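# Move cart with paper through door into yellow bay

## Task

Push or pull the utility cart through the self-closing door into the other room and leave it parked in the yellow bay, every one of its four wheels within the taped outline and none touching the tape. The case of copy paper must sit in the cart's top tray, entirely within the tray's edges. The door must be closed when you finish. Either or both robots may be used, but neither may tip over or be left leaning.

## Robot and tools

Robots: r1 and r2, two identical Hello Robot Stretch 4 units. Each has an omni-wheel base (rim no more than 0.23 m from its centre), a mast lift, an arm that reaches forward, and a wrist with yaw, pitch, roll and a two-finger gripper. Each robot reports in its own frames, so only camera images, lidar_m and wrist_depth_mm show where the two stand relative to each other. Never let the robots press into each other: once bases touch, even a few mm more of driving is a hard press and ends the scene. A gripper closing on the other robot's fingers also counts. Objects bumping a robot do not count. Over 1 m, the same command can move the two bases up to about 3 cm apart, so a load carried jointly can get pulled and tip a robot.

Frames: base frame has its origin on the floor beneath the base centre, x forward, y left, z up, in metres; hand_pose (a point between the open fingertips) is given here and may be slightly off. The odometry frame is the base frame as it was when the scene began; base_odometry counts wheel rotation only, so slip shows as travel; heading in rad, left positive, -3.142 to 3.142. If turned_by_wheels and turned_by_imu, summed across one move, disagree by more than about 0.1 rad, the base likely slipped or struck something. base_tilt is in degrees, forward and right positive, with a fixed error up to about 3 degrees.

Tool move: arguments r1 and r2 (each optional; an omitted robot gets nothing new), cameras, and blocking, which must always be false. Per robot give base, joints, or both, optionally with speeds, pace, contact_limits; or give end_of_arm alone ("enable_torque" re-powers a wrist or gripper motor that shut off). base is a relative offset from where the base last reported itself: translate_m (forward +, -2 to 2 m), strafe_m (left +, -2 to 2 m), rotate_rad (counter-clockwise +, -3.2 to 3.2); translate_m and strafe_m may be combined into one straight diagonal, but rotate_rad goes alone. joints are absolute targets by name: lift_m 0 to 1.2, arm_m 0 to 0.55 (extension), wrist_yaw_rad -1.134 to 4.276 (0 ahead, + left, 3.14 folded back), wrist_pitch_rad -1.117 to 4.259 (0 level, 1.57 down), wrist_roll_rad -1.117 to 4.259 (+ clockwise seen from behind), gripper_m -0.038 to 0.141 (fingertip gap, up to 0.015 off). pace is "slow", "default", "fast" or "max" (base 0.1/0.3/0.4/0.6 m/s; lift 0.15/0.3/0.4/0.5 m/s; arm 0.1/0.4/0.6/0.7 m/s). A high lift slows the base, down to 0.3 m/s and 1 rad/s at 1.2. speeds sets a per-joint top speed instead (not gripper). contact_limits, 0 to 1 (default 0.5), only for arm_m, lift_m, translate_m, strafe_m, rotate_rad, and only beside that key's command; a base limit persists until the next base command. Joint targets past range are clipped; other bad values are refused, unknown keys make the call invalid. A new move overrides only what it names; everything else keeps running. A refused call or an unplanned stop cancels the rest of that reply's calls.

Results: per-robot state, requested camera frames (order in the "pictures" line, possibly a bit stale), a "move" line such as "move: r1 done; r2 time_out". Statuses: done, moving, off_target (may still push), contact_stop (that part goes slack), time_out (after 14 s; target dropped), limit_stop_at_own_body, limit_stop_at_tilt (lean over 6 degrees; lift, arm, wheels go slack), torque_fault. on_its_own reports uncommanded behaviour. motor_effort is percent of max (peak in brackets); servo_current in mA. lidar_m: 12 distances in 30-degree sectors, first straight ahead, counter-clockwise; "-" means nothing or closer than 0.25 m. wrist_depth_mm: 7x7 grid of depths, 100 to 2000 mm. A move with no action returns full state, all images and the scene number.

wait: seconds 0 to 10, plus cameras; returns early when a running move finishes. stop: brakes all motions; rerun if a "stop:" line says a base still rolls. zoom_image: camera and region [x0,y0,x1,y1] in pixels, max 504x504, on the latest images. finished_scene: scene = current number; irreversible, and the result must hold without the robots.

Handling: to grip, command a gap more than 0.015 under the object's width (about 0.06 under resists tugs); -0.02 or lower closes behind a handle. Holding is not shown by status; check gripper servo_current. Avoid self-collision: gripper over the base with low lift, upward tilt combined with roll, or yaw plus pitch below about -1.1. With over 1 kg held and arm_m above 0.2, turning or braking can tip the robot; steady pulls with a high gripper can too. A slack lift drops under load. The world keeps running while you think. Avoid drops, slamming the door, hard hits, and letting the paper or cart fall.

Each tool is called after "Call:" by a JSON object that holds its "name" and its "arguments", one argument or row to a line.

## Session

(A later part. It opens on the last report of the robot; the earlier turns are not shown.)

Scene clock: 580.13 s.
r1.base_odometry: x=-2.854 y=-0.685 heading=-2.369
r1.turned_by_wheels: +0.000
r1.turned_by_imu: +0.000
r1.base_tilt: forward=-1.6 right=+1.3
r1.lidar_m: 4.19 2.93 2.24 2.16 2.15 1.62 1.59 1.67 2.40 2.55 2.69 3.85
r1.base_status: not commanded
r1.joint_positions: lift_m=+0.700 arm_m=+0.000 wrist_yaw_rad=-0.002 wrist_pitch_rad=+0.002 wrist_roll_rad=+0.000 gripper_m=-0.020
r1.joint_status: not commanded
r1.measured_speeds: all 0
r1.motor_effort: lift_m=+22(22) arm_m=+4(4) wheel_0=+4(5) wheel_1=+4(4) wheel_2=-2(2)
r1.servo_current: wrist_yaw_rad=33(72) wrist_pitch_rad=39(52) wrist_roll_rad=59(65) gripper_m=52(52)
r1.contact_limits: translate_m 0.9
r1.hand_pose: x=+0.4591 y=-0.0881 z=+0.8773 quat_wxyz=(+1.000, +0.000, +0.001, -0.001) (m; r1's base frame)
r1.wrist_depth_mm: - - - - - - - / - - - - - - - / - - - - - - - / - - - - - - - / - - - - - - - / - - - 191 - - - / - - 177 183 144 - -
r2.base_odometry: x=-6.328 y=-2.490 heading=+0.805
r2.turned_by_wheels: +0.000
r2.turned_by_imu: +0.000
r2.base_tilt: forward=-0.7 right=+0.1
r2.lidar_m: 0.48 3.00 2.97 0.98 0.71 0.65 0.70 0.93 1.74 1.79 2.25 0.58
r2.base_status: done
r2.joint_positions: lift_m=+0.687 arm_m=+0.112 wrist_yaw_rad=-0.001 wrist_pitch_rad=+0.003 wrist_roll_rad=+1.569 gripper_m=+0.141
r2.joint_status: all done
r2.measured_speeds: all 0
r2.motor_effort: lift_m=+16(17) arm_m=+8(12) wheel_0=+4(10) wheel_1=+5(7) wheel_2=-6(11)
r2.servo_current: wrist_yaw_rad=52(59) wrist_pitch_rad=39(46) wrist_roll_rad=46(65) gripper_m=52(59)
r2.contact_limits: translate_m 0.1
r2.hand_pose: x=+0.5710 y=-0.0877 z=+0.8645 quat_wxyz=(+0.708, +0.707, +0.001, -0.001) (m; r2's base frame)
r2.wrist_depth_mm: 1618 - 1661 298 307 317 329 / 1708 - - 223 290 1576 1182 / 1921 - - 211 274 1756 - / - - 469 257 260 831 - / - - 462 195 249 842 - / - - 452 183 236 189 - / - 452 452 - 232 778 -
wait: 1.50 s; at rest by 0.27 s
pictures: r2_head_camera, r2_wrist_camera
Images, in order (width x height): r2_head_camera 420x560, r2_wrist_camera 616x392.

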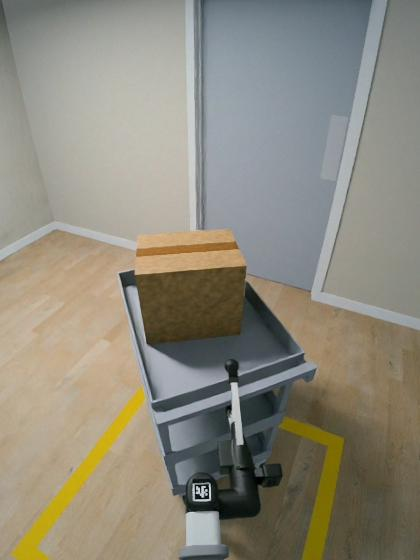

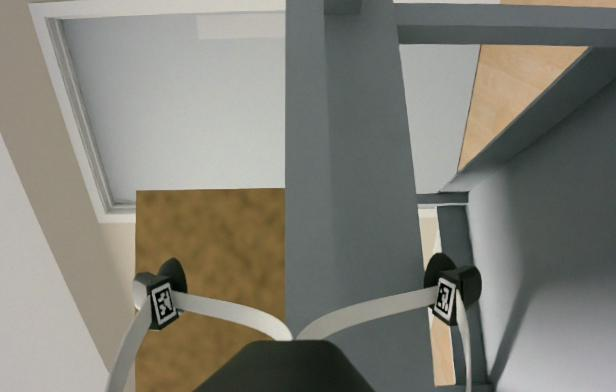

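Call:
{"name": "move", "arguments": {
  "blocking": false,
  "r2": {"joints":{"gripper_m":-0.025}}
}}

Call:
{"name": "wait", "arguments": {
  "seconds": 3
}}

Call:
{"name": "move", "arguments": {
  "blocking": false,
  "r2": {"base":{"translate_m":-0.23,"strafe_m":0.02},"pace":"slow"}
}}

Call:
{"name": "wait", "arguments": {
  "seconds": 5,
  "cameras": ["r2_head_camera","r2_head_right_camera"]
}}

Scene clock: 591.17 s.
move: r2 moving
r1: as last shown
r1.lidar_m: 4.18 2.95 2.23 2.17 2.19 1.64 1.59 1.67 2.44 2.57 2.70 3.84
r1.motor_effort: lift_m=+22(22) arm_m=+3(4) wheel_0=+4(5) wheel_1=+3(4) wheel_2=-2(2)
r1.servo_current: wrist_yaw_rad=52(59) wrist_pitch_rad=39(52) wrist_roll_rad=52(59) gripper_m=33(46)
r1.contact_limits: translate_m 0.9
r1.wrist_depth_mm: - - - - - - - / - - - - - - - / - - - - - - - / - - - - - - - / - - - - - - - / - - - 191 - - - / - - 177 182 143 - -
r2.base_odometry: x=-6.328 y=-2.490 heading=+0.805
r2.turned_by_wheels: +0.000
r2.turned_by_imu: +0.000
r2.base_tilt: forward=-0.7 right=+0.1
r2.lidar_m: 0.48 3.00 2.98 1.01 0.71 0.65 0.70 0.95 1.74 1.78 2.20 0.56
r2.base_status: not commanded
r2.joint_positions: lift_m=+0.687 arm_m=+0.112 wrist_yaw_rad=-0.001 wrist_pitch_rad=+0.003 wrist_roll_rad=+1.569 gripper_m=+0.130
r2.joint_status: gripper_m moving
r2.measured_speeds: all 0
r2.motor_effort: lift_m=+17(17) arm_m=+8(8) wheel_0=+4(5) wheel_1=+5(5) wheel_2=-6(7)
r2.servo_current: wrist_yaw_rad=52(52) wrist_pitch_rad=39(46) wrist_roll_rad=52(52) gripper_m=65(78)
r2.contact_limits: translate_m 0.1
r2.hand_pose: x=+0.5710 y=-0.0877 z=+0.8645 quat_wxyz=(+0.708, +0.707, +0.001, -0.001) (m; r2's base frame)
r2.wrist_depth_mm: 1618 - 1618 298 309 317 327 / 1661 - - 223 289 1661 1160 / 1921 - - 211 276 1708 - / - - 469 257 263 854 - / - - 462 195 249 842 - / - - 455 184 213 - - / - - 455 - 231 788 -
pictures: none

Scene clock: 593.13 s.
earlier move: r2 done
r1.base_odometry: x=-2.854 y=-0.685 heading=-2.369
r1.turned_by_wheels: +0.000
r1.turned_by_imu: +0.000
r1.base_tilt: forward=-1.6 right=+1.2
r1.lidar_m: 4.18 2.93 2.23 2.16 2.17 1.62 1.59 1.67 2.42 2.56 2.67 3.82
r1.base_status: not commanded
r1.joint_positions: lift_m=+0.700 arm_m=+0.000 wrist_yaw_rad=-0.002 wrist_pitch_rad=+0.002 wrist_roll_rad=+0.000 gripper_m=-0.020
r1.joint_status: not commanded
r1.measured_speeds: all 0
r1.motor_effort: lift_m=+22(22) arm_m=+3(4) wheel_0=+4(5) wheel_1=+4(4) wheel_2=-2(2)
r1.servo_current: wrist_yaw_rad=59(65) wrist_pitch_rad=39(52) wrist_roll_rad=33(72) gripper_m=39(52)
r1.contact_limits: translate_m 0.9
r1.hand_pose: x=+0.4591 y=-0.0881 z=+0.8773 quat_wxyz=(+1.000, +0.000, +0.001, -0.001) (m; r1's base frame)
r1.wrist_depth_mm: - - - - - - - / - - - - - - - / - - - - - - - / - - - - - - - / - - - - - - - / - - - 190 - - - / - - 178 183 143 - -
r2.base_odometry: x=-6.328 y=-2.490 heading=+0.805
r2.turned_by_wheels: +0.000
r2.turned_by_imu: +0.000
r2.base_tilt: forward=-0.7 right=+0.0
r2.lidar_m: 0.45 3.07 2.98 1.03 0.69 0.67 0.69 0.94 1.74 1.77 2.23 0.57
r2.base_status: not commanded
r2.joint_positions: lift_m=+0.687 arm_m=+0.112 wrist_yaw_rad=+0.000 wrist_pitch_rad=+0.003 wrist_roll_rad=+1.569 gripper_m=-0.023
r2.joint_status: all done
r2.measured_speeds: all 0
r2.motor_effort: lift_m=+17(17) arm_m=+3(8) wheel_0=+2(5) wheel_1=+4(5) wheel_2=-3(7)
r2.servo_current: wrist_yaw_rad=46(59) wrist_pitch_rad=46(46) wrist_roll_rad=52(65) gripper_m=111(273)
r2.contact_limits: translate_m 0.1
r2.hand_pose: x=+0.5713 y=-0.0874 z=+0.8645 quat_wxyz=(+0.708, +0.707, +0.001, -0.001) (m; r2's base frame)
r2.wrist_depth_mm: 1618 - 1708 229 303 315 327 / 1661 - - 213 281 1576 1160 / 1808 - - 202 266 1661 - / - - 462 194 255 831 - / - 455 452 183 242 842 - / - 449 186 173 179 - - / - 439 439 - 222 133 -
wait: 1.97 of 3 s (r2 has come to rest)
pictures: none

Scene clock: 593.63 s.
move: r2 moving
r1: as last shown
r1.base_tilt: forward=-1.6 right=+1.3
r1.lidar_m: 4.18 2.95 2.23 2.16 2.16 1.61 1.58 1.67 2.42 2.56 2.70 3.83
r1.motor_effort: lift_m=+22(22) arm_m=+4(4) wheel_0=+4(5) wheel_1=+3(4) wheel_2=-2(2)
r1.servo_current: wrist_yaw_rad=52(59) wrist_pitch_rad=39(46) wrist_roll_rad=52(59) gripper_m=46(46)
r1.contact_limits: translate_m 0.9
r1.wrist_depth_mm: - - - - - - - / - - - - - - - / - - - - - - - / - - - - - - - / - - - - - - - / - - - 191 - - - / - - 177 183 143 - -
r2.base_odometry: x=-6.337 y=-2.498 heading=+0.805
r2.turned_by_wheels: +0.000
r2.turned_by_imu: +0.000
r2.base_tilt: forward=-0.6 right=+0.1
r2.lidar_m: 0.44 0.82 2.95 1.01 0.71 0.64 0.68 0.93 1.72 1.75 2.25 0.57
r2.base_status: translate_m moving; strafe_m moving
r2.joint_positions: lift_m=+0.687 arm_m=+0.112 wrist_yaw_rad=+0.001 wrist_pitch_rad=+0.003 wrist_roll_rad=+1.569 gripper_m=-0.023
r2.joint_status: not commanded
r2.measured_speeds: translate_m=-0.049 strafe_m=+0.004 rotate_rad=-0.002 lift_m=+0.000 arm_m=+0.000 wrist_yaw_rad=+0.010 wrist_pitch_rad=+0.000 wrist_roll_rad=+0.000
r2.motor_effort: lift_m=+16(17) arm_m=+1(2) wheel_0=-6(9) wheel_1=-6(7) wheel_2=+13(14)
r2.servo_current: wrist_yaw_rad=46(59) wrist_pitch_rad=46(46) wrist_roll_rad=46(52) gripper_m=117(124)
r2.hand_pose: x=+0.5714 y=-0.0871 z=+0.8645 quat_wxyz=(+0.708, +0.707, +0.001, -0.001) (m; r2's base frame)
r2.wrist_depth_mm: 1576 - 1618 224 297 315 314 / 1708 - - 211 278 1576 1182 / 1808 - - 201 265 1576 - / - - 459 194 255 831 - / - 459 455 183 242 831 - / - 449 185 174 180 - - / - 442 442 - 224 134 -
pictures: none

Scene clock: 596.73 s.
earlier move: r2 done
r1.base_odometry: x=-2.854 y=-0.685 heading=-2.369
r1.turned_by_wheels: +0.000
r1.turned_by_imu: +0.000
r1.base_tilt: forward=-1.6 right=+1.3
r1.lidar_m: 4.17 2.97 2.20 2.17 2.18 1.61 1.59 1.66 2.42 2.56 2.69 3.85
r1.base_status: not commanded
r1.joint_positions: lift_m=+0.700 arm_m=+0.000 wrist_yaw_rad=-0.002 wrist_pitch_rad=+0.002 wrist_roll_rad=+0.000 gripper_m=-0.020
r1.joint_status: not commanded
r1.measured_speeds: all 0
r1.motor_effort: lift_m=+22(22) arm_m=+4(4) wheel_0=+4(5) wheel_1=+3(4) wheel_2=-2(2)
r1.servo_current: wrist_yaw_rad=33(65) wrist_pitch_rad=33(46) wrist_roll_rad=39(65) gripper_m=39(52)
r1.contact_limits: translate_m 0.9
r1.hand_pose: x=+0.4591 y=-0.0881 z=+0.8773 quat_wxyz=(+1.000, +0.000, +0.001, -0.001) (m; r1's base frame)
r1.wrist_depth_mm: - - - - - - - / - - - - - - - / - - - - - - - / - - - - - - - / - - - - - - - / - - - 191 - - - / - - 178 183 143 - -
r2.base_odometry: x=-6.502 y=-2.642 heading=+0.806
r2.turned_by_wheels: +0.001
r2.turned_by_imu: +0.003
r2.base_tilt: forward=-0.6 right=+0.1
r2.lidar_m: 0.48 3.22 2.08 0.70 0.48 0.46 0.48 0.64 1.64 1.72 2.31 0.55
r2.base_status: done
r2.joint_positions: lift_m=+0.687 arm_m=+0.112 wrist_yaw_rad=+0.008 wrist_pitch_rad=+0.003 wrist_roll_rad=+1.569 gripper_m=-0.023
r2.joint_status: not commanded
r2.measured_speeds: all 0
r2.motor_effort: lift_m=+16(17) arm_m=-3(4) wheel_0=+2(9) wheel_1=-4(9) wheel_2=+11(17)
r2.servo_current: wrist_yaw_rad=59(72) wrist_pitch_rad=46(52) wrist_roll_rad=52(65) gripper_m=111(124)
r2.hand_pose: x=+0.5720 y=-0.0852 z=+0.8645 quat_wxyz=(+0.708, +0.707, +0.004, +0.002) (m; r2's base frame)
r2.wrist_depth_mm: 1756 - 1863 210 277 1464 1160 / 1921 - - 200 264 1708 525 / - - - 194 255 809 - / - 455 455 187 250 842 - / - 452 455 182 240 831 - / - 452 185 175 179 - - / - 455 452 - 227 - -
wait: 3.10 of 5 s (r2 has come to rest)
pictures: r2_head_camera, r2_head_right_camera
Images, in order (width x height): r2_head_camera 420x560, r2_head_right_camera 420x672.

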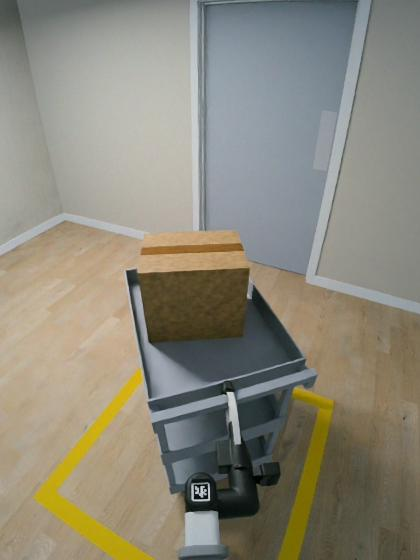

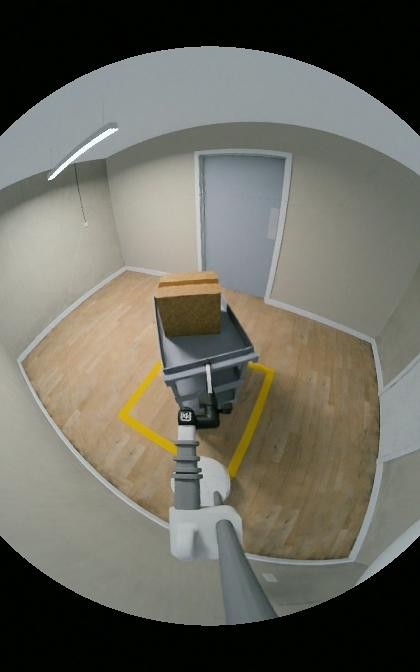

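Call:
{"name": "move", "arguments": {
  "blocking": false,
  "r2": {"joints":{"gripper_m":0.141}}
}}

Call:
{"name": "wait", "arguments": {
  "seconds": 3,
  "cameras": ["r2_head_camera","r2_head_left_camera","r2_head_right_camera"]
}}

Scene clock: 607.67 s.
move: r2 moving
r1: as last shown
r1.lidar_m: 4.18 2.98 2.22 2.16 2.14 1.63 1.58 1.66 2.42 2.56 2.71 3.83
r1.motor_effort: lift_m=+22(22) arm_m=+4(4) wheel_0=+4(4) wheel_1=+3(4) wheel_2=-2(2)
r1.servo_current: wrist_yaw_rad=39(65) wrist_pitch_rad=33(46) wrist_roll_rad=52(52) gripper_m=46(46)
r1.contact_limits: translate_m 0.9
r2.base_odometry: x=-6.502 y=-2.642 heading=+0.806
r2.turned_by_wheels: +0.000
r2.turned_by_imu: +0.000
r2.base_tilt: forward=-0.7 right=+0.0
r2.lidar_m: 0.46 3.20 2.05 0.69 0.48 0.44 0.47 0.68 1.64 1.73 2.33 0.56
r2.base_status: not commanded
r2.joint_positions: lift_m=+0.687 arm_m=+0.112 wrist_yaw_rad=+0.008 wrist_pitch_rad=+0.003 wrist_roll_rad=+1.569 gripper_m=+0.002
r2.joint_status: gripper_m moving
r2.measured_speeds: translate_m=+0.000 strafe_m=+0.000 rotate_rad=-0.001 lift_m=+0.000 arm_m=+0.000 wrist_yaw_rad=+0.000 wrist_pitch_rad=+0.000 wrist_roll_rad=+0.000
r2.motor_effort: lift_m=+17(17) arm_m=-3(4) wheel_0=+3(3) wheel_1=-4(4) wheel_2=+10(12)
r2.servo_current: wrist_yaw_rad=65(65) wrist_pitch_rad=39(52) wrist_roll_rad=46(52) gripper_m=98(130)
r2.hand_pose: x=+0.5720 y=-0.0852 z=+0.8645 quat_wxyz=(+0.708, +0.707, +0.004, +0.002) (m; r2's base frame)
r2.wrist_depth_mm: 1756 - 1863 213 281 1397 1060 / 1921 - - 204 270 1661 504 / - - - 196 257 1708 - / - - 459 189 252 842 - / - 455 455 183 242 831 - / - 452 191 176 184 - - / - - 455 - 229 - -
pictures: none

Scene clock: 609.67 s.
earlier move: r2 done
r1.base_odometry: x=-2.854 y=-0.685 heading=-2.369
r1.turned_by_wheels: +0.000
r1.turned_by_imu: +0.000
r1.base_tilt: forward=-1.6 right=+1.3
r1.lidar_m: 4.17 2.95 2.22 2.17 2.18 1.63 1.59 1.65 2.45 2.57 2.72 3.80
r1.base_status: not commanded
r1.joint_positions: lift_m=+0.700 arm_m=+0.000 wrist_yaw_rad=-0.002 wrist_pitch_rad=+0.002 wrist_roll_rad=+0.000 gripper_m=-0.020
r1.joint_status: not commanded
r1.measured_speeds: all 0
r1.motor_effort: lift_m=+22(22) arm_m=+4(4) wheel_0=+4(5) wheel_1=+3(4) wheel_2=-1(2)
r1.servo_current: wrist_yaw_rad=46(72) wrist_pitch_rad=39(46) wrist_roll_rad=46(65) gripper_m=46(46)
r1.contact_limits: translate_m 0.9
r1.hand_pose: x=+0.4591 y=-0.0881 z=+0.8773 quat_wxyz=(+1.000, +0.000, +0.001, -0.001) (m; r1's base frame)
r1.wrist_depth_mm: - - - - - - - / - - - - - - - / - - - - - - - / - - - - - - - / - - - - - - - / - - - 191 - - - / - - 178 183 143 - -
r2.base_odometry: x=-6.502 y=-2.642 heading=+0.805
r2.turned_by_wheels: +0.000
r2.turned_by_imu: +0.000
r2.base_tilt: forward=-0.7 right=+0.1
r2.lidar_m: 0.46 3.24 2.05 0.70 0.49 0.45 0.48 0.63 1.66 1.72 2.29 0.54
r2.base_status: not commanded
r2.joint_positions: lift_m=+0.687 arm_m=+0.112 wrist_yaw_rad=+0.003 wrist_pitch_rad=+0.003 wrist_roll_rad=+1.569 gripper_m=+0.141
r2.joint_status: all done
r2.measured_speeds: all 0
r2.motor_effort: lift_m=+16(17) arm_m=-3(4) wheel_0=+2(3) wheel_1=-4(4) wheel_2=+4(12)
r2.servo_current: wrist_yaw_rad=59(65) wrist_pitch_rad=46(52) wrist_roll_rad=59(65) gripper_m=52(130)
r2.hand_pose: x=+0.5715 y=-0.0866 z=+0.8645 quat_wxyz=(+0.708, +0.707, +0.002, +0.000) (m; r2's base frame)
r2.wrist_depth_mm: - - 1863 229 296 304 317 / 1921 - - 219 282 1708 1160 / - - - 267 272 1708 - / - - 466 257 262 842 - / - - 462 195 250 778 - / - - 462 186 240 190 - / - 462 462 - 236 778 -
wait: 2.00 of 3 s (r2 has come to rest)
pictures: r2_head_camera, r2_head_left_camera, r2_head_right_camera
Images, in order (width x height): r2_head_camera 420x560, r2_head_left_camera 420x672, r2_head_right_camera 420x672.

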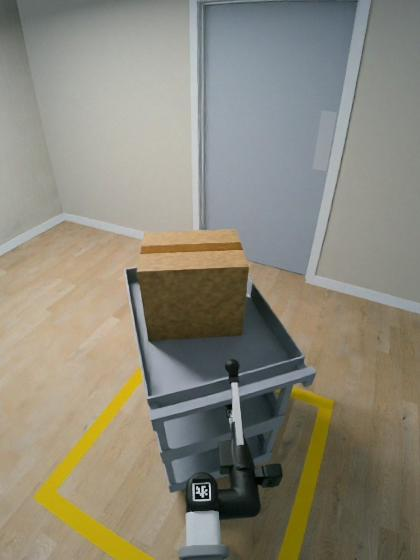

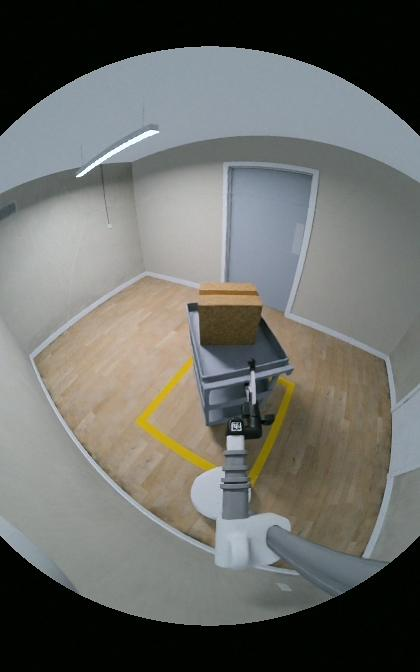

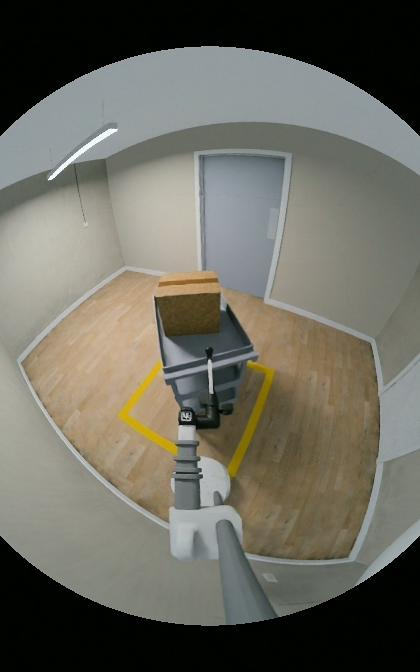

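Call:
{"name": "move", "arguments": {
  "blocking": false,
  "r2": {"base":{"translate_m":-0.14},"joints":{"arm_m":0.0},"pace":"slow"}
}}

Call:
{"name": "wait", "arguments": {
  "seconds": 4
}}

Call:
{"name": "wait", "arguments": {
  "seconds": 1,
  "cameras": ["r2_head_camera","r2_head_left_camera","r2_head_right_camera"]
}}

Call:
{"name": "zoom_image", "arguments": {
  "camera": "r2_head_right_camera",
  "region": [100, 260, 300, 520]
}}

Call:
{"name": "zoom_image", "arguments": {
  "camera": "r2_head_camera",
  "region": [20, 230, 400, 560]
}}

Scene clock: 627.10 s.
move: r2 moving
r1: as last shown
r1.lidar_m: 4.18 2.93 2.23 2.17 2.15 1.63 1.59 1.66 2.42 2.54 2.69 3.81
r1.motor_effort: lift_m=+22(22) arm_m=+4(4) wheel_0=+4(5) wheel_1=+3(4) wheel_2=-2(2)
r1.servo_current: wrist_yaw_rad=52(65) wrist_pitch_rad=39(46) wrist_roll_rad=59(59) gripper_m=39(46)
r1.contact_limits: translate_m 0.9
r2.base_odometry: x=-6.511 y=-2.651 heading=+0.805
r2.turned_by_wheels: +0.000
r2.turned_by_imu: +0.000
r2.base_tilt: forward=-0.6 right=+0.1
r2.lidar_m: 0.48 3.22 1.99 0.66 0.49 0.43 0.47 0.66 1.64 1.71 2.27 0.58
r2.base_status: translate_m moving
r2.joint_positions: lift_m=+0.687 arm_m=+0.100 wrist_yaw_rad=+0.003 wrist_pitch_rad=+0.003 wrist_roll_rad=+1.569 gripper_m=+0.141
r2.joint_status: arm_m moving
r2.measured_speeds: translate_m=-0.048 strafe_m=-0.001 rotate_rad=+0.001 lift_m=+0.000 arm_m=-0.049 wrist_yaw_rad=+0.000 wrist_pitch_rad=+0.000 wrist_roll_rad=+0.000
r2.motor_effort: lift_m=+16(17) arm_m=-6(10) wheel_0=-5(6) wheel_1=-7(8) wheel_2=+9(10)
r2.servo_current: wrist_yaw_rad=59(59) wrist_pitch_rad=39(46) wrist_roll_rad=39(59) gripper_m=52(52)
r2.hand_pose: x=+0.5591 y=-0.0866 z=+0.8645 quat_wxyz=(+0.708, +0.707, +0.002, +0.000) (m; r2's base frame)
r2.wrist_depth_mm: - - 1921 297 317 327 329 / 1921 - - 301 307 1756 512 / - - - 290 293 1708 - / - - 484 281 281 - - / - - 484 268 271 842 - / - - 480 206 258 190 - / - - 480 - - - -
pictures: none

Scene clock: 629.27 s.
earlier move: r2 done
r1.base_odometry: x=-2.854 y=-0.685 heading=-2.369
r1.turned_by_wheels: +0.000
r1.turned_by_imu: +0.000
r1.base_tilt: forward=-1.6 right=+1.3
r1.lidar_m: 4.18 2.93 2.23 2.17 2.17 1.61 1.59 1.68 2.41 2.56 2.70 3.82
r1.base_status: not commanded
r1.joint_positions: lift_m=+0.700 arm_m=+0.000 wrist_yaw_rad=-0.002 wrist_pitch_rad=+0.002 wrist_roll_rad=+0.000 gripper_m=-0.020
r1.joint_status: not commanded
r1.measured_speeds: all 0
r1.motor_effort: lift_m=+22(22) arm_m=+4(4) wheel_0=+4(5) wheel_1=+3(4) wheel_2=-2(2)
r1.servo_current: wrist_yaw_rad=33(72) wrist_pitch_rad=46(52) wrist_roll_rad=65(65) gripper_m=46(52)
r1.contact_limits: translate_m 0.9
r1.hand_pose: x=+0.4591 y=-0.0881 z=+0.8773 quat_wxyz=(+1.000, +0.000, +0.001, -0.001) (m; r1's base frame)
r1.wrist_depth_mm: - - - - - - - / - - - - - - - / - - - - - - - / - - - - - - - / - - - - - - - / - - - 191 - - - / - - 177 183 143 - -
r2.base_odometry: x=-6.599 y=-2.742 heading=+0.805
r2.turned_by_wheels: +0.000
r2.turned_by_imu: +0.000
r2.base_tilt: forward=-0.7 right=+0.1
r2.lidar_m: 0.63 3.32 1.53 0.54 0.36 0.32 0.34 0.50 1.29 1.63 2.20 0.71
r2.base_status: done
r2.joint_positions: lift_m=+0.687 arm_m=+0.000 wrist_yaw_rad=+0.003 wrist_pitch_rad=+0.003 wrist_roll_rad=+1.569 gripper_m=+0.141
r2.joint_status: all done
r2.measured_speeds: all 0
r2.motor_effort: lift_m=+17(17) arm_m=-7(13) wheel_0=-4(10) wheel_1=-6(8) wheel_2=+6(10)
r2.servo_current: wrist_yaw_rad=52(59) wrist_pitch_rad=39(46) wrist_roll_rad=46(59) gripper_m=52(59)
r2.hand_pose: x=+0.4598 y=-0.0866 z=+0.8645 quat_wxyz=(+0.708, +0.707, +0.002, +0.000) (m; r2's base frame)
r2.wrist_depth_mm: - - - - - 1661 1182 / - - - 544 - 1576 1078 / - - - 535 - 778 530 / - - 715 521 1138 - 508 / - - 715 496 - - 492 / - - 707 427 195 186 477 / - - - - - - 462
wait: 2.17 of 4 s (r2 has come to rest)
pictures: none

Scene clock: 630.27 s.
r1.base_odometry: x=-2.854 y=-0.685 heading=-2.369
r1.turned_by_wheels: +0.000
r1.turned_by_imu: +0.000
r1.base_tilt: forward=-1.6 right=+1.3
r1.lidar_m: 4.18 2.97 2.23 2.16 2.15 1.61 1.58 1.66 2.42 2.55 2.71 3.82
r1.base_status: not commanded
r1.joint_positions: lift_m=+0.700 arm_m=+0.000 wrist_yaw_rad=-0.002 wrist_pitch_rad=+0.002 wrist_roll_rad=+0.000 gripper_m=-0.020
r1.joint_status: not commanded
r1.measured_speeds: all 0
r1.motor_effort: lift_m=+22(22) arm_m=+4(4) wheel_0=+4(5) wheel_1=+4(4) wheel_2=-2(2)
r1.servo_current: wrist_yaw_rad=46(72) wrist_pitch_rad=46(52) wrist_roll_rad=46(65) gripper_m=39(52)
r1.contact_limits: translate_m 0.9
r1.hand_pose: x=+0.4591 y=-0.0881 z=+0.8773 quat_wxyz=(+1.000, +0.000, +0.001, -0.001) (m; r1's base frame)
r1.wrist_depth_mm: - - - - - - - / - - - - - - - / - - - - - - - / - - - - - - - / - - - - - - - / - - - 190 - - - / - - 177 183 143 - -
r2.base_odometry: x=-6.599 y=-2.742 heading=+0.805
r2.turned_by_wheels: +0.000
r2.turned_by_imu: +0.000
r2.base_tilt: forward=-0.7 right=+0.1
r2.lidar_m: 0.60 3.33 1.51 0.50 0.35 0.33 0.36 0.48 1.23 1.66 2.18 0.74
r2.base_status: done
r2.joint_positions: lift_m=+0.687 arm_m=+0.000 wrist_yaw_rad=+0.003 wrist_pitch_rad=+0.003 wrist_roll_rad=+1.569 gripper_m=+0.141
r2.joint_status: all done
r2.measured_speeds: all 0
r2.motor_effort: lift_m=+17(17) arm_m=-7(13) wheel_0=-4(10) wheel_1=-5(8) wheel_2=+6(10)
r2.servo_current: wrist_yaw_rad=59(59) wrist_pitch_rad=46(46) wrist_roll_rad=46(59) gripper_m=52(59)
r2.hand_pose: x=+0.4598 y=-0.0866 z=+0.8645 quat_wxyz=(+0.708, +0.707, +0.002, +0.000) (m; r2's base frame)
r2.wrist_depth_mm: - - - - - 1708 1182 / - - - 544 - 1576 1078 / - - - 539 - 778 525 / - - 715 517 1118 - 508 / - - 707 492 - - 492 / - - 707 427 196 186 473 / - - - - - - 462
wait: 1.00 s; at rest by 0.27 s
pictures: r2_head_camera, r2_head_left_camera, r2_head_right_camera
Images, in order (width x height): r2_head_camera 420x560, r2_head_left_camera 420x672, r2_head_right_camera 420x672.

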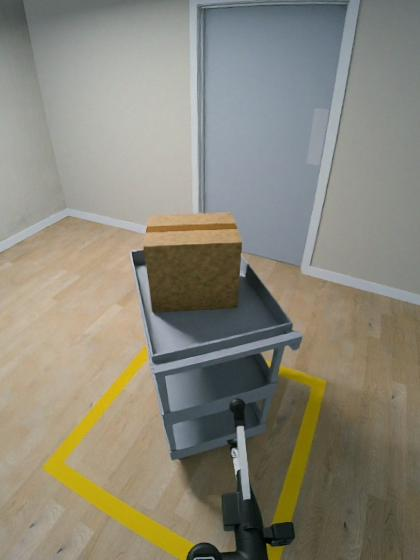

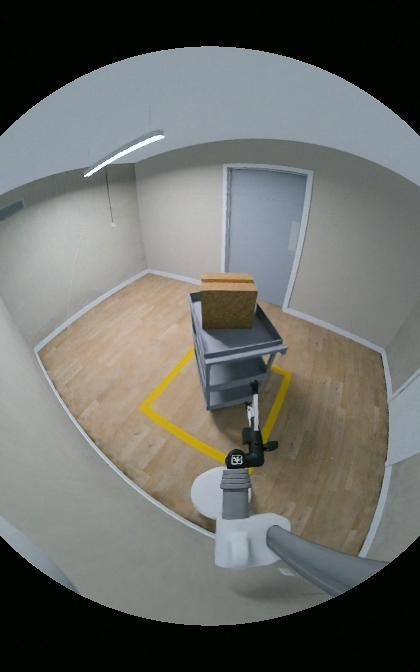

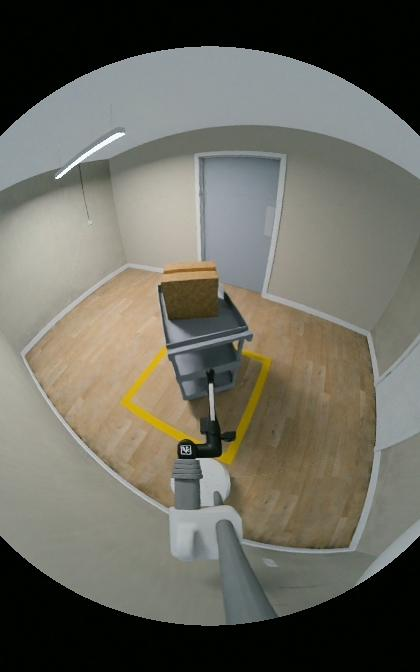

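Scaled by 1.938 from the camera's 420x672 image, which has a finer 600x960 frame.

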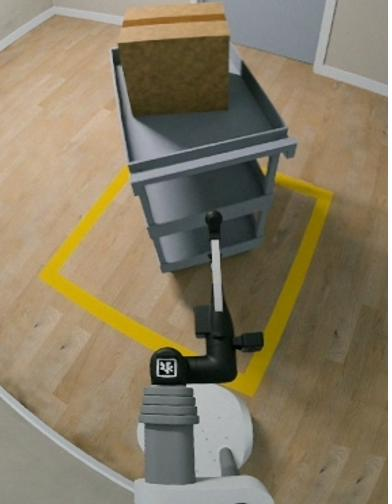

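Scaled by 1.326 from the camera's 420x560 image, which has a finer 1200x1600 frame.

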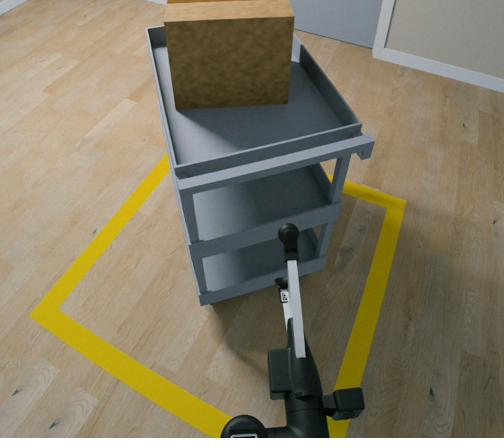

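Call:
{"name": "move", "arguments": {
  "blocking": false,
  "r2": {"base":{"translate_m":0.137},"joints":{"arm_m":0.112},"pace":"slow"}
}}

Call:
{"name": "wait", "arguments": {
  "seconds": 4
}}

Call:
{"name": "move", "arguments": {
  "blocking": false,
  "r2": {"joints":{"gripper_m":-0.025}}
}}

Call:
{"name": "wait", "arguments": {
  "seconds": 4
}}

Call:
{"name": "move", "arguments": {
  "blocking": false,
  "r2": {"base":{"translate_m":-0.085},"pace":"slow"}
}}

Call:
{"name": "wait", "arguments": {
  "seconds": 4
}}

Call:
{"name": "wait", "arguments": {
  "seconds": 1,
  "cameras": ["r2_head_camera"]
}}

Scene clock: 649.90 s.
move: r2 moving
r1: as last shown
r1.lidar_m: 4.19 2.96 2.23 2.17 2.14 1.61 1.58 1.67 2.42 2.55 2.73 3.81
r1.motor_effort: lift_m=+22(22) arm_m=+4(4) wheel_0=+4(5) wheel_1=+3(4) wheel_2=-2(2)
r1.servo_current: wrist_yaw_rad=59(72) wrist_pitch_rad=39(46) wrist_roll_rad=26(59) gripper_m=39(46)
r1.contact_limits: translate_m 0.9
r1.wrist_depth_mm: - - - - - - - / - - - - - - - / - - - - - - - / - - - - - - - / - - - - - - - / - - - 190 - - - / - - 177 183 144 - -
r2.base_odometry: x=-6.591 y=-2.734 heading=+0.805
r2.turned_by_wheels: +0.000
r2.turned_by_imu: +0.001
r2.base_tilt: forward=-0.7 right=+0.1
r2.lidar_m: 0.60 3.30 1.57 0.53 0.38 0.35 0.35 0.50 1.28 1.65 2.16 0.73
r2.base_status: translate_m moving
r2.joint_positions: lift_m=+0.687 arm_m=+0.012 wrist_yaw_rad=+0.003 wrist_pitch_rad=+0.003 wrist_roll_rad=+1.569 gripper_m=+0.141
r2.joint_status: arm_m moving
r2.measured_speeds: translate_m=+0.049 strafe_m=+0.000 rotate_rad=+0.001 lift_m=+0.000 arm_m=+0.049 wrist_yaw_rad=+0.000 wrist_pitch_rad=+0.000 wrist_roll_rad=+0.000
r2.motor_effort: lift_m=+16(17) arm_m=+7(10) wheel_0=+6(11) wheel_1=+6(6) wheel_2=-10(10)
r2.servo_current: wrist_yaw_rad=33(52) wrist_pitch_rad=39(46) wrist_roll_rad=39(65) gripper_m=52(59)
r2.hand_pose: x=+0.4720 y=-0.0866 z=+0.8645 quat_wxyz=(+0.708, +0.707, +0.002, +0.000) (m; r2's base frame)
r2.wrist_depth_mm: - - - - - 1708 1160 / - - - 525 - 1618 530 / - - - 512 - 831 504 / - - 691 683 - - 492 / - - 683 477 - - 466 / - - 683 402 200 186 452 / - - 683 - - - -
pictures: none

Scene clock: 652.07 s.
earlier move: r2 done
r1.base_odometry: x=-2.854 y=-0.685 heading=-2.369
r1.turned_by_wheels: +0.000
r1.turned_by_imu: +0.000
r1.base_tilt: forward=-1.6 right=+1.3
r1.lidar_m: 4.19 2.95 2.22 2.17 2.16 1.61 1.58 1.66 2.41 2.55 2.71 3.83
r1.base_status: not commanded
r1.joint_positions: lift_m=+0.700 arm_m=+0.000 wrist_yaw_rad=-0.002 wrist_pitch_rad=+0.002 wrist_roll_rad=+0.000 gripper_m=-0.020
r1.joint_status: not commanded
r1.measured_speeds: all 0
r1.motor_effort: lift_m=+22(22) arm_m=+4(4) wheel_0=+4(5) wheel_1=+4(4) wheel_2=-2(2)
r1.servo_current: wrist_yaw_rad=59(72) wrist_pitch_rad=46(52) wrist_roll_rad=59(78) gripper_m=33(52)
r1.contact_limits: translate_m 0.9
r1.hand_pose: x=+0.4591 y=-0.0881 z=+0.8773 quat_wxyz=(+1.000, +0.000, +0.001, -0.001) (m; r1's base frame)
r1.wrist_depth_mm: - - - - - - - / - - - - - - - / - - - - - - - / - - - - - - - / - - - - - - - / - - - 191 - - - / - - 178 183 144 - -
r2.base_odometry: x=-6.504 y=-2.644 heading=+0.805
r2.turned_by_wheels: +0.000
r2.turned_by_imu: +0.000
r2.base_tilt: forward=-0.7 right=+0.1
r2.lidar_m: 0.47 3.25 2.04 0.66 0.47 0.46 0.47 0.66 1.64 1.73 2.33 0.57
r2.base_status: done
r2.joint_positions: lift_m=+0.687 arm_m=+0.112 wrist_yaw_rad=+0.003 wrist_pitch_rad=+0.003 wrist_roll_rad=+1.569 gripper_m=+0.141
r2.joint_status: all done
r2.measured_speeds: all 0
r2.motor_effort: lift_m=+16(17) arm_m=+8(12) wheel_0=+5(11) wheel_1=+3(7) wheel_2=-7(11)
r2.servo_current: wrist_yaw_rad=46(59) wrist_pitch_rad=39(46) wrist_roll_rad=46(65) gripper_m=52(59)
r2.hand_pose: x=+0.5713 y=-0.0866 z=+0.8645 quat_wxyz=(+0.708, +0.707, +0.002, +0.000) (m; r2's base frame)
r2.wrist_depth_mm: - - - 229 297 309 320 / 1921 - - 221 285 1708 1182 / - - - 213 273 1756 - / - - 466 258 264 842 - / - - 462 197 254 842 - / - - 466 187 241 190 - / - 466 462 - 238 788 -
wait: 2.17 of 4 s (r2 has come to rest)
pictures: none

Scene clock: 652.57 s.
move: r2 moving
r1: as last shown
r1.lidar_m: 4.17 2.96 2.23 2.17 2.18 1.63 1.58 1.68 2.41 2.56 2.71 3.86
r1.motor_effort: lift_m=+22(22) arm_m=+4(4) wheel_0=+4(5) wheel_1=+3(4) wheel_2=-2(2)
r1.servo_current: wrist_yaw_rad=59(65) wrist_pitch_rad=39(46) wrist_roll_rad=59(59) gripper_m=46(52)
r1.contact_limits: translate_m 0.9
r1.wrist_depth_mm: - - - - - - - / - - - - - - - / - - - - - - - / - - - - - - - / - - - - - - - / - - - 191 - - - / - - 178 183 143 - -
r2.base_odometry: x=-6.504 y=-2.644 heading=+0.805
r2.turned_by_wheels: +0.000
r2.turned_by_imu: +0.000
r2.base_tilt: forward=-0.7 right=+0.1
r2.lidar_m: 0.49 3.21 2.06 0.68 0.48 0.45 0.48 0.63 1.64 1.70 2.32 0.57
r2.base_status: not commanded
r2.joint_positions: lift_m=+0.687 arm_m=+0.112 wrist_yaw_rad=+0.003 wrist_pitch_rad=+0.003 wrist_roll_rad=+1.569 gripper_m=+0.130
r2.joint_status: gripper_m moving
r2.measured_speeds: all 0
r2.motor_effort: lift_m=+16(17) arm_m=+8(8) wheel_0=+5(5) wheel_1=+3(4) wheel_2=-6(7)
r2.servo_current: wrist_yaw_rad=46(52) wrist_pitch_rad=39(46) wrist_roll_rad=52(52) gripper_m=98(124)
r2.hand_pose: x=+0.5713 y=-0.0866 z=+0.8645 quat_wxyz=(+0.708, +0.707, +0.002, +0.000) (m; r2's base frame)
r2.wrist_depth_mm: - - - 229 298 309 320 / 1921 - - 220 286 1708 1160 / - - - 212 272 1756 - / - - 466 259 262 854 - / - - 469 196 251 842 - / - - 466 187 220 - - / - - 462 - 238 - -
pictures: none

Scene clock: 654.53 s.
earlier move: r2 done
r1.base_odometry: x=-2.854 y=-0.685 heading=-2.369
r1.turned_by_wheels: +0.000
r1.turned_by_imu: +0.000
r1.base_tilt: forward=-1.6 right=+1.3
r1.lidar_m: 4.18 2.94 2.21 2.18 2.18 1.60 1.60 1.62 2.40 2.54 2.70 3.82
r1.base_status: not commanded
r1.joint_positions: lift_m=+0.700 arm_m=+0.000 wrist_yaw_rad=-0.002 wrist_pitch_rad=+0.002 wrist_roll_rad=+0.000 gripper_m=-0.020
r1.joint_status: not commanded
r1.measured_speeds: all 0
r1.motor_effort: lift_m=+22(22) arm_m=+3(4) wheel_0=+4(5) wheel_1=+4(4) wheel_2=-2(2)
r1.servo_current: wrist_yaw_rad=52(72) wrist_pitch_rad=39(52) wrist_roll_rad=46(59) gripper_m=39(52)
r1.contact_limits: translate_m 0.9
r1.hand_pose: x=+0.4591 y=-0.0881 z=+0.8773 quat_wxyz=(+1.000, +0.000, +0.001, -0.001) (m; r1's base frame)
r1.wrist_depth_mm: - - - - - - - / - - - - - - - / - - - - - - - / - - - - - - - / - - - - - - - / - - - 191 - - - / - - 178 183 144 - -
r2.base_odometry: x=-6.504 y=-2.644 heading=+0.805
r2.turned_by_wheels: +0.000
r2.turned_by_imu: +0.001
r2.base_tilt: forward=-0.6 right=+0.1
r2.lidar_m: 0.46 3.27 2.05 0.70 0.47 0.43 0.48 0.64 1.65 1.74 2.31 0.56
r2.base_status: not commanded
r2.joint_positions: lift_m=+0.687 arm_m=+0.112 wrist_yaw_rad=+0.003 wrist_pitch_rad=+0.003 wrist_roll_rad=+1.569 gripper_m=-0.023
r2.joint_status: all done
r2.measured_speeds: all 0
r2.motor_effort: lift_m=+17(17) arm_m=+4(8) wheel_0=+4(5) wheel_1=+3(4) wheel_2=-3(7)
r2.servo_current: wrist_yaw_rad=52(65) wrist_pitch_rad=39(46) wrist_roll_rad=46(59) gripper_m=137(293)
r2.hand_pose: x=+0.5715 y=-0.0866 z=+0.8645 quat_wxyz=(+0.708, +0.707, +0.002, +0.000) (m; r2's base frame)
r2.wrist_depth_mm: - - 1863 216 285 307 1118 / 1921 - - 206 273 1708 512 / - - - 200 259 1661 - / - - 455 193 253 842 - / - 455 459 185 244 831 - / - 455 185 178 178 - - / - - 455 - 230 - -
wait: 1.97 of 4 s (r2 has come to rest)
pictures: none

Scene clock: 655.03 s.
move: r2 moving
r1: as last shown
r1.lidar_m: 4.19 2.96 2.24 2.16 2.18 1.65 1.58 1.68 2.42 2.55 2.70 3.83
r1.motor_effort: lift_m=+22(22) arm_m=+3(4) wheel_0=+4(4) wheel_1=+4(4) wheel_2=-2(2)
r1.servo_current: wrist_yaw_rad=52(59) wrist_pitch_rad=46(52) wrist_roll_rad=59(65) gripper_m=46(46)
r1.contact_limits: translate_m 0.9
r1.wrist_depth_mm: - - - - - - - / - - - - - - - / - - - - - - - / - - - - - - - / - - - - - - - / - - - 191 - - - / - - 177 183 143 - -
r2.base_odometry: x=-6.512 y=-2.652 heading=+0.806
r2.turned_by_wheels: +0.000
r2.turned_by_imu: +0.000
r2.base_tilt: forward=-0.7 right=+0.0
r2.lidar_m: 0.48 3.22 2.02 0.67 0.49 0.44 0.47 0.65 1.63 1.69 2.33 0.56
r2.base_status: translate_m moving
r2.joint_positions: lift_m=+0.687 arm_m=+0.112 wrist_yaw_rad=+0.003 wrist_pitch_rad=+0.003 wrist_roll_rad=+1.569 gripper_m=-0.023
r2.joint_status: not commanded
r2.measured_speeds: translate_m=-0.049 strafe_m=-0.001 rotate_rad=+0.000 lift_m=+0.000 arm_m=+0.000 wrist_yaw_rad=+0.000 wrist_pitch_rad=+0.000 wrist_roll_rad=+0.000
r2.motor_effort: lift_m=+16(17) arm_m=+5(5) wheel_0=-6(7) wheel_1=-5(8) wheel_2=+13(14)
r2.servo_current: wrist_yaw_rad=52(59) wrist_pitch_rad=39(46) wrist_roll_rad=46(59) gripper_m=130(137)
r2.hand_pose: x=+0.5715 y=-0.0866 z=+0.8645 quat_wxyz=(+0.708, +0.707, +0.002, +0.000) (m; r2's base frame)
r2.wrist_depth_mm: - - 1921 216 283 307 1118 / 1863 - - 206 272 1708 512 / - - - 200 260 1661 - / - - 459 194 253 842 - / - 452 459 186 244 842 - / - 452 184 179 178 - - / - - 455 - 229 - -
pictures: none

Scene clock: 656.67 s.
earlier move: r2 done
r1.base_odometry: x=-2.854 y=-0.685 heading=-2.369
r1.turned_by_wheels: +0.000
r1.turned_by_imu: +0.000
r1.base_tilt: forward=-1.6 right=+1.3
r1.lidar_m: 4.18 2.94 2.25 2.17 2.18 1.63 1.59 1.66 2.43 2.55 2.68 3.85
r1.base_status: not commanded
r1.joint_positions: lift_m=+0.700 arm_m=+0.000 wrist_yaw_rad=-0.002 wrist_pitch_rad=+0.002 wrist_roll_rad=+0.000 gripper_m=-0.020
r1.joint_status: not commanded
r1.measured_speeds: all 0
r1.motor_effort: lift_m=+22(22) arm_m=+4(4) wheel_0=+4(5) wheel_1=+3(4) wheel_2=-2(2)
r1.servo_current: wrist_yaw_rad=46(72) wrist_pitch_rad=33(52) wrist_roll_rad=46(65) gripper_m=39(46)
r1.contact_limits: translate_m 0.9
r1.hand_pose: x=+0.4591 y=-0.0881 z=+0.8773 quat_wxyz=(+1.000, +0.000, +0.001, -0.001) (m; r1's base frame)
r1.wrist_depth_mm: - - - - - - - / - - - - - - - / - - - - - - - / - - - - - - - / - - - - - - - / - - - 191 - - - / - - 177 183 144 - -
r2.base_odometry: x=-6.563 y=-2.705 heading=+0.806
r2.turned_by_wheels: +0.000
r2.turned_by_imu: +0.001
r2.base_tilt: forward=-0.6 right=+0.1
r2.lidar_m: 0.48 3.29 1.71 0.59 0.40 0.38 0.40 0.54 1.41 1.68 2.21 0.58
r2.base_status: done
r2.joint_positions: lift_m=+0.687 arm_m=+0.112 wrist_yaw_rad=+0.006 wrist_pitch_rad=+0.003 wrist_roll_rad=+1.569 gripper_m=-0.023
r2.joint_status: not commanded
r2.measured_speeds: all 0
r2.motor_effort: lift_m=+16(17) arm_m=+4(5) wheel_0=+2(7) wheel_1=-5(8) wheel_2=+12(16)
r2.servo_current: wrist_yaw_rad=59(65) wrist_pitch_rad=46(52) wrist_roll_rad=52(59) gripper_m=117(137)
r2.hand_pose: x=+0.5718 y=-0.0856 z=+0.8645 quat_wxyz=(+0.708, +0.707, +0.003, +0.001) (m; r2's base frame)
r2.wrist_depth_mm: - - 1983 211 278 1336 1138 / 1921 - - 203 268 1661 500 / - - - 196 258 1661 - / - - 459 191 253 854 - / - 455 455 185 244 842 - / - - 185 180 178 - - / - - 459 - 232 - -
wait: 1.63 of 4 s (r2 has come to rest)
pictures: none

Scene clock: 657.67 s.
r1.base_odometry: x=-2.854 y=-0.685 heading=-2.369
r1.turned_by_wheels: +0.000
r1.turned_by_imu: +0.000
r1.base_tilt: forward=-1.6 right=+1.3
r1.lidar_m: 4.18 2.95 2.25 2.17 2.19 1.61 1.57 1.65 2.40 2.56 2.70 3.81
r1.base_status: not commanded
r1.joint_positions: lift_m=+0.700 arm_m=+0.000 wrist_yaw_rad=-0.002 wrist_pitch_rad=+0.002 wrist_roll_rad=+0.000 gripper_m=-0.020
r1.joint_status: not commanded
r1.measured_speeds: all 0
r1.motor_effort: lift_m=+22(22) arm_m=+4(4) wheel_0=+4(5) wheel_1=+4(4) wheel_2=-2(2)
r1.servo_current: wrist_yaw_rad=39(72) wrist_pitch_rad=39(52) wrist_roll_rad=46(65) gripper_m=39(46)
r1.contact_limits: translate_m 0.9
r1.hand_pose: x=+0.4591 y=-0.0881 z=+0.8773 quat_wxyz=(+1.000, +0.000, +0.001, -0.001) (m; r1's base frame)
r1.wrist_depth_mm: - - - - - - - / - - - - - - - / - - - - - - - / - - - - - - - / - - - - - - - / - - - 191 - - - / - - 177 183 144 - -
r2.base_odometry: x=-6.563 y=-2.705 heading=+0.806
r2.turned_by_wheels: +0.000
r2.turned_by_imu: +0.000
r2.base_tilt: forward=-0.7 right=+0.0
r2.lidar_m: 0.48 3.30 1.74 0.60 0.39 0.38 0.41 0.53 1.44 1.66 2.24 0.55
r2.base_status: done
r2.joint_positions: lift_m=+0.687 arm_m=+0.112 wrist_yaw_rad=+0.006 wrist_pitch_rad=+0.003 wrist_roll_rad=+1.569 gripper_m=-0.023
r2.joint_status: not commanded
r2.measured_speeds: all 0
r2.motor_effort: lift_m=+16(17) arm_m=+4(5) wheel_0=+2(7) wheel_1=-4(8) wheel_2=+12(16)
r2.servo_current: wrist_yaw_rad=59(65) wrist_pitch_rad=39(52) wrist_roll_rad=52(59) gripper_m=124(137)
r2.hand_pose: x=+0.5718 y=-0.0856 z=+0.8645 quat_wxyz=(+0.708, +0.707, +0.003, +0.001) (m; r2's base frame)
r2.wrist_depth_mm: - - 1921 211 278 1366 1118 / 1983 - - 202 268 1661 500 / - - - 196 258 1661 - / - - 455 192 252 866 - / - 455 455 185 243 831 - / - - 186 180 178 - - / - - 459 - 231 - -
wait: 1.00 s; at rest by 0.27 s
pictures: r2_head_camera
Images, in order (width x height): r2_head_camera 420x560.

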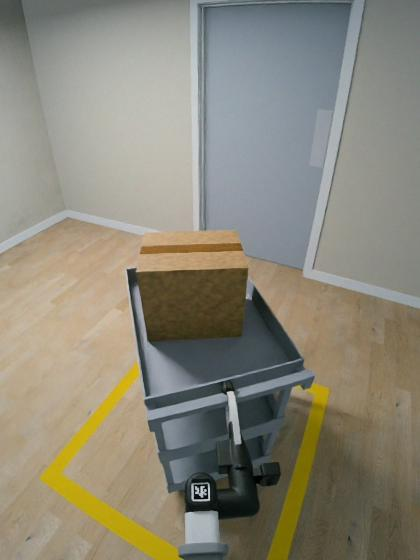

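Call:
{"name": "move", "arguments": {
  "blocking": false,
  "r2": {"joints":{"gripper_m":0.141}}
}}

Call:
{"name": "wait", "arguments": {
  "seconds": 4
}}

Call:
{"name": "move", "arguments": {
  "blocking": false,
  "r2": {"base":{"translate_m":-0.07},"joints":{"arm_m":0.0},"pace":"slow"}
}}

Call:
{"name": "wait", "arguments": {
  "seconds": 4
}}

Call:
{"name": "wait", "arguments": {
  "seconds": 1,
  "cameras": ["r2_head_camera"]
}}

Call:
{"name": "zoom_image", "arguments": {
  "camera": "r2_head_camera",
  "region": [20, 230, 400, 560]
}}

Scene clock: 663.17 s.
move: r2 moving
r1: as last shown
r1.lidar_m: 4.18 2.97 2.23 2.15 2.18 1.62 1.59 1.64 2.39 2.56 2.72 3.84
r1.motor_effort: lift_m=+22(22) arm_m=+3(4) wheel_0=+4(5) wheel_1=+3(4) wheel_2=-2(2)
r1.servo_current: wrist_yaw_rad=39(65) wrist_pitch_rad=39(46) wrist_roll_rad=52(65) gripper_m=39(46)
r1.contact_limits: translate_m 0.9
r1.wrist_depth_mm: - - - - - - - / - - - - - - - / - - - - - - - / - - - - - - - / - - - - - - - / - - - 191 - - - / - - 178 183 143 - -
r2.base_odometry: x=-6.563 y=-2.705 heading=+0.806
r2.turned_by_wheels: +0.000
r2.turned_by_imu: +0.000
r2.base_tilt: forward=-0.7 right=+0.1
r2.lidar_m: 0.48 3.27 1.69 0.58 0.41 0.36 0.41 0.54 1.41 1.68 2.22 0.58
r2.base_status: not commanded
r2.joint_positions: lift_m=+0.687 arm_m=+0.112 wrist_yaw_rad=+0.006 wrist_pitch_rad=+0.003 wrist_roll_rad=+1.569 gripper_m=+0.002
r2.joint_status: gripper_m moving
r2.measured_speeds: all 0
r2.motor_effort: lift_m=+17(17) arm_m=+4(5) wheel_0=+2(2) wheel_1=-4(5) wheel_2=+10(12)
r2.servo_current: wrist_yaw_rad=52(65) wrist_pitch_rad=46(46) wrist_roll_rad=46(59) gripper_m=98(124)
r2.hand_pose: x=+0.5718 y=-0.0856 z=+0.8645 quat_wxyz=(+0.708, +0.707, +0.003, +0.001) (m; r2's base frame)
r2.wrist_depth_mm: - - 1983 213 281 303 1098 / 1983 - - 206 271 1661 517 / - - - 200 260 1708 - / - - 455 193 255 854 - / - 459 459 187 245 831 - / - - 191 181 182 - - / - - 459 - 232 - -
pictures: none

Scene clock: 665.17 s.
earlier move: r2 done
r1.base_odometry: x=-2.854 y=-0.685 heading=-2.369
r1.turned_by_wheels: +0.000
r1.turned_by_imu: +0.000
r1.base_tilt: forward=-1.6 right=+1.3
r1.lidar_m: 4.19 2.95 2.26 2.16 2.18 1.64 1.59 1.67 2.44 2.56 2.66 3.80
r1.base_status: not commanded
r1.joint_positions: lift_m=+0.700 arm_m=+0.000 wrist_yaw_rad=-0.002 wrist_pitch_rad=+0.002 wrist_roll_rad=+0.000 gripper_m=-0.020
r1.joint_status: not commanded
r1.measured_speeds: all 0
r1.motor_effort: lift_m=+22(22) arm_m=+4(4) wheel_0=+4(5) wheel_1=+4(4) wheel_2=-1(2)
r1.servo_current: wrist_yaw_rad=46(72) wrist_pitch_rad=33(52) wrist_roll_rad=52(65) gripper_m=46(52)
r1.contact_limits: translate_m 0.9
r1.hand_pose: x=+0.4591 y=-0.0881 z=+0.8773 quat_wxyz=(+1.000, +0.000, +0.001, -0.001) (m; r1's base frame)
r1.wrist_depth_mm: - - - - - - - / - - - - - - - / - - - - - - - / - - - - - - - / - - - - - - - / - - - 191 - - - / - - 178 183 143 - -
r2.base_odometry: x=-6.563 y=-2.705 heading=+0.806
r2.turned_by_wheels: +0.000
r2.turned_by_imu: +0.000
r2.base_tilt: forward=-0.7 right=+0.1
r2.lidar_m: 0.47 3.26 1.75 0.56 0.40 0.37 0.40 0.55 1.41 1.66 2.22 0.56
r2.base_status: not commanded
r2.joint_positions: lift_m=+0.687 arm_m=+0.112 wrist_yaw_rad=+0.001 wrist_pitch_rad=+0.003 wrist_roll_rad=+1.569 gripper_m=+0.141
r2.joint_status: all done
r2.measured_speeds: all 0
r2.motor_effort: lift_m=+16(17) arm_m=+4(5) wheel_0=+2(2) wheel_1=-4(5) wheel_2=+5(12)
r2.servo_current: wrist_yaw_rad=39(65) wrist_pitch_rad=46(46) wrist_roll_rad=52(65) gripper_m=52(130)
r2.hand_pose: x=+0.5714 y=-0.0871 z=+0.8645 quat_wxyz=(+0.708, +0.707, +0.001, -0.001) (m; r2's base frame)
r2.wrist_depth_mm: - - - 223 289 304 297 / - - - 272 277 1708 1182 / - - - 263 267 1708 - / - - 459 256 257 831 - / - - 462 192 250 842 - / - - 459 183 237 190 - / - 459 459 - 236 798 -
wait: 2.00 of 4 s (r2 has come to rest)
pictures: none

Scene clock: 665.67 s.
move: r2 moving
r1: as last shown
r1.lidar_m: 4.17 2.94 2.23 2.15 2.19 1.63 1.58 1.65 2.40 2.56 2.71 3.84
r1.motor_effort: lift_m=+22(22) arm_m=+4(4) wheel_0=+4(5) wheel_1=+4(4) wheel_2=-2(2)
r1.servo_current: wrist_yaw_rad=26(59) wrist_pitch_rad=39(46) wrist_roll_rad=52(59) gripper_m=52(52)
r1.contact_limits: translate_m 0.9
r1.wrist_depth_mm: - - - - - - - / - - - - - - - / - - - - - - - / - - - - - - - / - - - - - - - / - - - 191 - - - / - - 178 182 143 - -
r2.base_odometry: x=-6.572 y=-2.714 heading=+0.805
r2.turned_by_wheels: +0.000
r2.turned_by_imu: +0.000
r2.base_tilt: forward=-0.7 right=+0.1
r2.lidar_m: 0.48 3.31 1.67 0.53 0.40 0.37 0.38 0.53 1.41 1.67 2.23 0.57
r2.base_status: translate_m moving
r2.joint_positions: lift_m=+0.687 arm_m=+0.100 wrist_yaw_rad=+0.001 wrist_pitch_rad=+0.003 wrist_roll_rad=+1.569 gripper_m=+0.141
r2.joint_status: arm_m moving
r2.measured_speeds: translate_m=-0.048 strafe_m=+0.001 rotate_rad=+0.002 lift_m=+0.000 arm_m=-0.049 wrist_yaw_rad=+0.000 wrist_pitch_rad=+0.000 wrist_roll_rad=+0.000
r2.motor_effort: lift_m=+16(17) arm_m=-5(13) wheel_0=-5(7) wheel_1=-6(7) wheel_2=+9(10)
r2.servo_current: wrist_yaw_rad=39(59) wrist_pitch_rad=46(46) wrist_roll_rad=39(52) gripper_m=46(52)
r2.hand_pose: x=+0.5589 y=-0.0871 z=+0.8645 quat_wxyz=(+0.708, +0.707, +0.001, -0.001) (m; r2's base frame)
r2.wrist_depth_mm: - - - 247 312 320 320 / - - - 300 303 1708 1182 / - - - 285 291 1708 - / - - 484 279 279 - - / - - 480 270 268 854 - / - - 484 205 257 188 - / - - 480 - 256 - -
pictures: none

Scene clock: 667.57 s.
earlier move: r2 done
r1.base_odometry: x=-2.854 y=-0.685 heading=-2.369
r1.turned_by_wheels: +0.000
r1.turned_by_imu: +0.000
r1.base_tilt: forward=-1.6 right=+1.3
r1.lidar_m: 4.18 2.95 2.24 2.16 2.17 1.64 1.59 1.66 2.40 2.54 2.69 3.83
r1.base_status: not commanded
r1.joint_positions: lift_m=+0.700 arm_m=+0.000 wrist_yaw_rad=-0.002 wrist_pitch_rad=+0.002 wrist_roll_rad=+0.000 gripper_m=-0.020
r1.joint_status: not commanded
r1.measured_speeds: all 0
r1.motor_effort: lift_m=+22(22) arm_m=+4(4) wheel_0=+4(5) wheel_1=+3(4) wheel_2=-2(2)
r1.servo_current: wrist_yaw_rad=39(65) wrist_pitch_rad=46(52) wrist_roll_rad=52(72) gripper_m=39(52)
r1.contact_limits: translate_m 0.9
r1.hand_pose: x=+0.4591 y=-0.0881 z=+0.8773 quat_wxyz=(+1.000, +0.000, +0.001, -0.001) (m; r1's base frame)
r1.wrist_depth_mm: - - - - - - - / - - - - - - - / - - - - - - - / - - - - - - - / - - - - - - - / - - - 191 - - - / - - 178 183 144 - -
r2.base_odometry: x=-6.611 y=-2.755 heading=+0.805
r2.turned_by_wheels: +0.000
r2.turned_by_imu: +0.000
r2.base_tilt: forward=-0.6 right=+0.1
r2.lidar_m: 0.55 3.32 1.47 0.51 0.34 0.32 0.31 0.45 1.19 1.66 2.20 0.63
r2.base_status: done
r2.joint_positions: lift_m=+0.687 arm_m=+0.000 wrist_yaw_rad=+0.001 wrist_pitch_rad=+0.003 wrist_roll_rad=+1.569 gripper_m=+0.141
r2.joint_status: all done
r2.measured_speeds: all 0
r2.motor_effort: lift_m=+16(17) arm_m=-7(13) wheel_0=-3(8) wheel_1=-5(8) wheel_2=+5(10)
r2.servo_current: wrist_yaw_rad=52(59) wrist_pitch_rad=46(46) wrist_roll_rad=52(59) gripper_m=46(59)
r2.hand_pose: x=+0.4596 y=-0.0871 z=+0.8645 quat_wxyz=(+0.708, +0.707, +0.001, -0.001) (m; r2's base frame)
r2.wrist_depth_mm: - - - - - 1661 1182 / - - - 462 - 1708 473 / - - - 459 - 866 449 / - - 640 442 1060 - 439 / - - 640 427 1025 - 421 / - - 640 353 212 189 - / - - 627 - - - -
wait: 1.90 of 4 s (r2 has come to rest)
pictures: none

Scene clock: 668.57 s.
r1.base_odometry: x=-2.854 y=-0.685 heading=-2.369
r1.turned_by_wheels: +0.000
r1.turned_by_imu: +0.000
r1.base_tilt: forward=-1.6 right=+1.3
r1.lidar_m: 4.17 2.94 2.24 2.16 2.16 1.63 1.57 1.66 2.46 2.56 2.71 3.83
r1.base_status: not commanded
r1.joint_positions: lift_m=+0.700 arm_m=+0.000 wrist_yaw_rad=-0.002 wrist_pitch_rad=+0.002 wrist_roll_rad=+0.000 gripper_m=-0.020
r1.joint_status: not commanded
r1.measured_speeds: all 0
r1.motor_effort: lift_m=+22(22) arm_m=+3(4) wheel_0=+5(5) wheel_1=+3(4) wheel_2=-2(2)
r1.servo_current: wrist_yaw_rad=39(65) wrist_pitch_rad=46(52) wrist_roll_rad=52(72) gripper_m=39(52)
r1.contact_limits: translate_m 0.9
r1.hand_pose: x=+0.4591 y=-0.0881 z=+0.8773 quat_wxyz=(+1.000, +0.000, +0.001, -0.001) (m; r1's base frame)
r1.wrist_depth_mm: - - - - - - - / - - - - - - - / - - - - - - - / - - - - - - - / - - - - - - - / - - - 191 - - - / - - 177 183 143 - -
r2.base_odometry: x=-6.611 y=-2.755 heading=+0.805
r2.turned_by_wheels: +0.000
r2.turned_by_imu: +0.000
r2.base_tilt: forward=-0.7 right=+0.0
r2.lidar_m: 0.53 3.33 1.45 0.49 0.34 0.31 0.34 0.48 1.20 1.62 2.15 0.64
r2.base_status: done
r2.joint_positions: lift_m=+0.687 arm_m=+0.000 wrist_yaw_rad=+0.001 wrist_pitch_rad=+0.003 wrist_roll_rad=+1.569 gripper_m=+0.141
r2.joint_status: all done
r2.measured_speeds: all 0
r2.motor_effort: lift_m=+17(17) arm_m=-7(13) wheel_0=-3(8) wheel_1=-5(8) wheel_2=+5(10)
r2.servo_current: wrist_yaw_rad=46(59) wrist_pitch_rad=46(46) wrist_roll_rad=46(59) gripper_m=52(59)
r2.hand_pose: x=+0.4596 y=-0.0871 z=+0.8645 quat_wxyz=(+0.708, +0.707, +0.001, -0.001) (m; r2's base frame)
r2.wrist_depth_mm: - - - - - 1661 1182 / - - - 462 - 1661 473 / - - - 455 - 866 452 / - - 640 445 1060 - 439 / - - 634 427 1025 - 421 / - - 634 355 212 188 - / - - 640 - - - -
wait: 1.00 s; at rest by 0.27 s
pictures: r2_head_camera
Images, in order (width x height): r2_head_camera 420x560.

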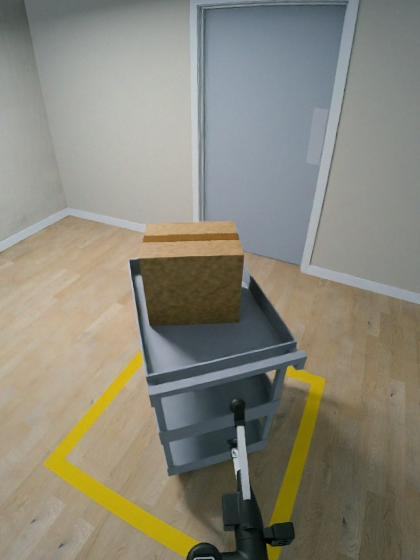

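Scaled by 1.326 from the camera's 420x560 image, which has a finer 1200x1600 frame.

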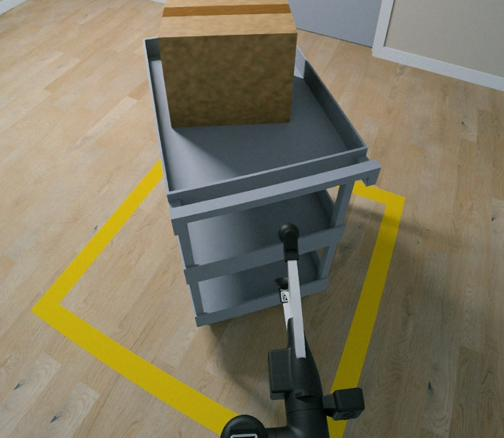

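Call:
{"name": "finished_scene", "arguments": {
  "scene": 2
}}

The scene is finished: the task was done.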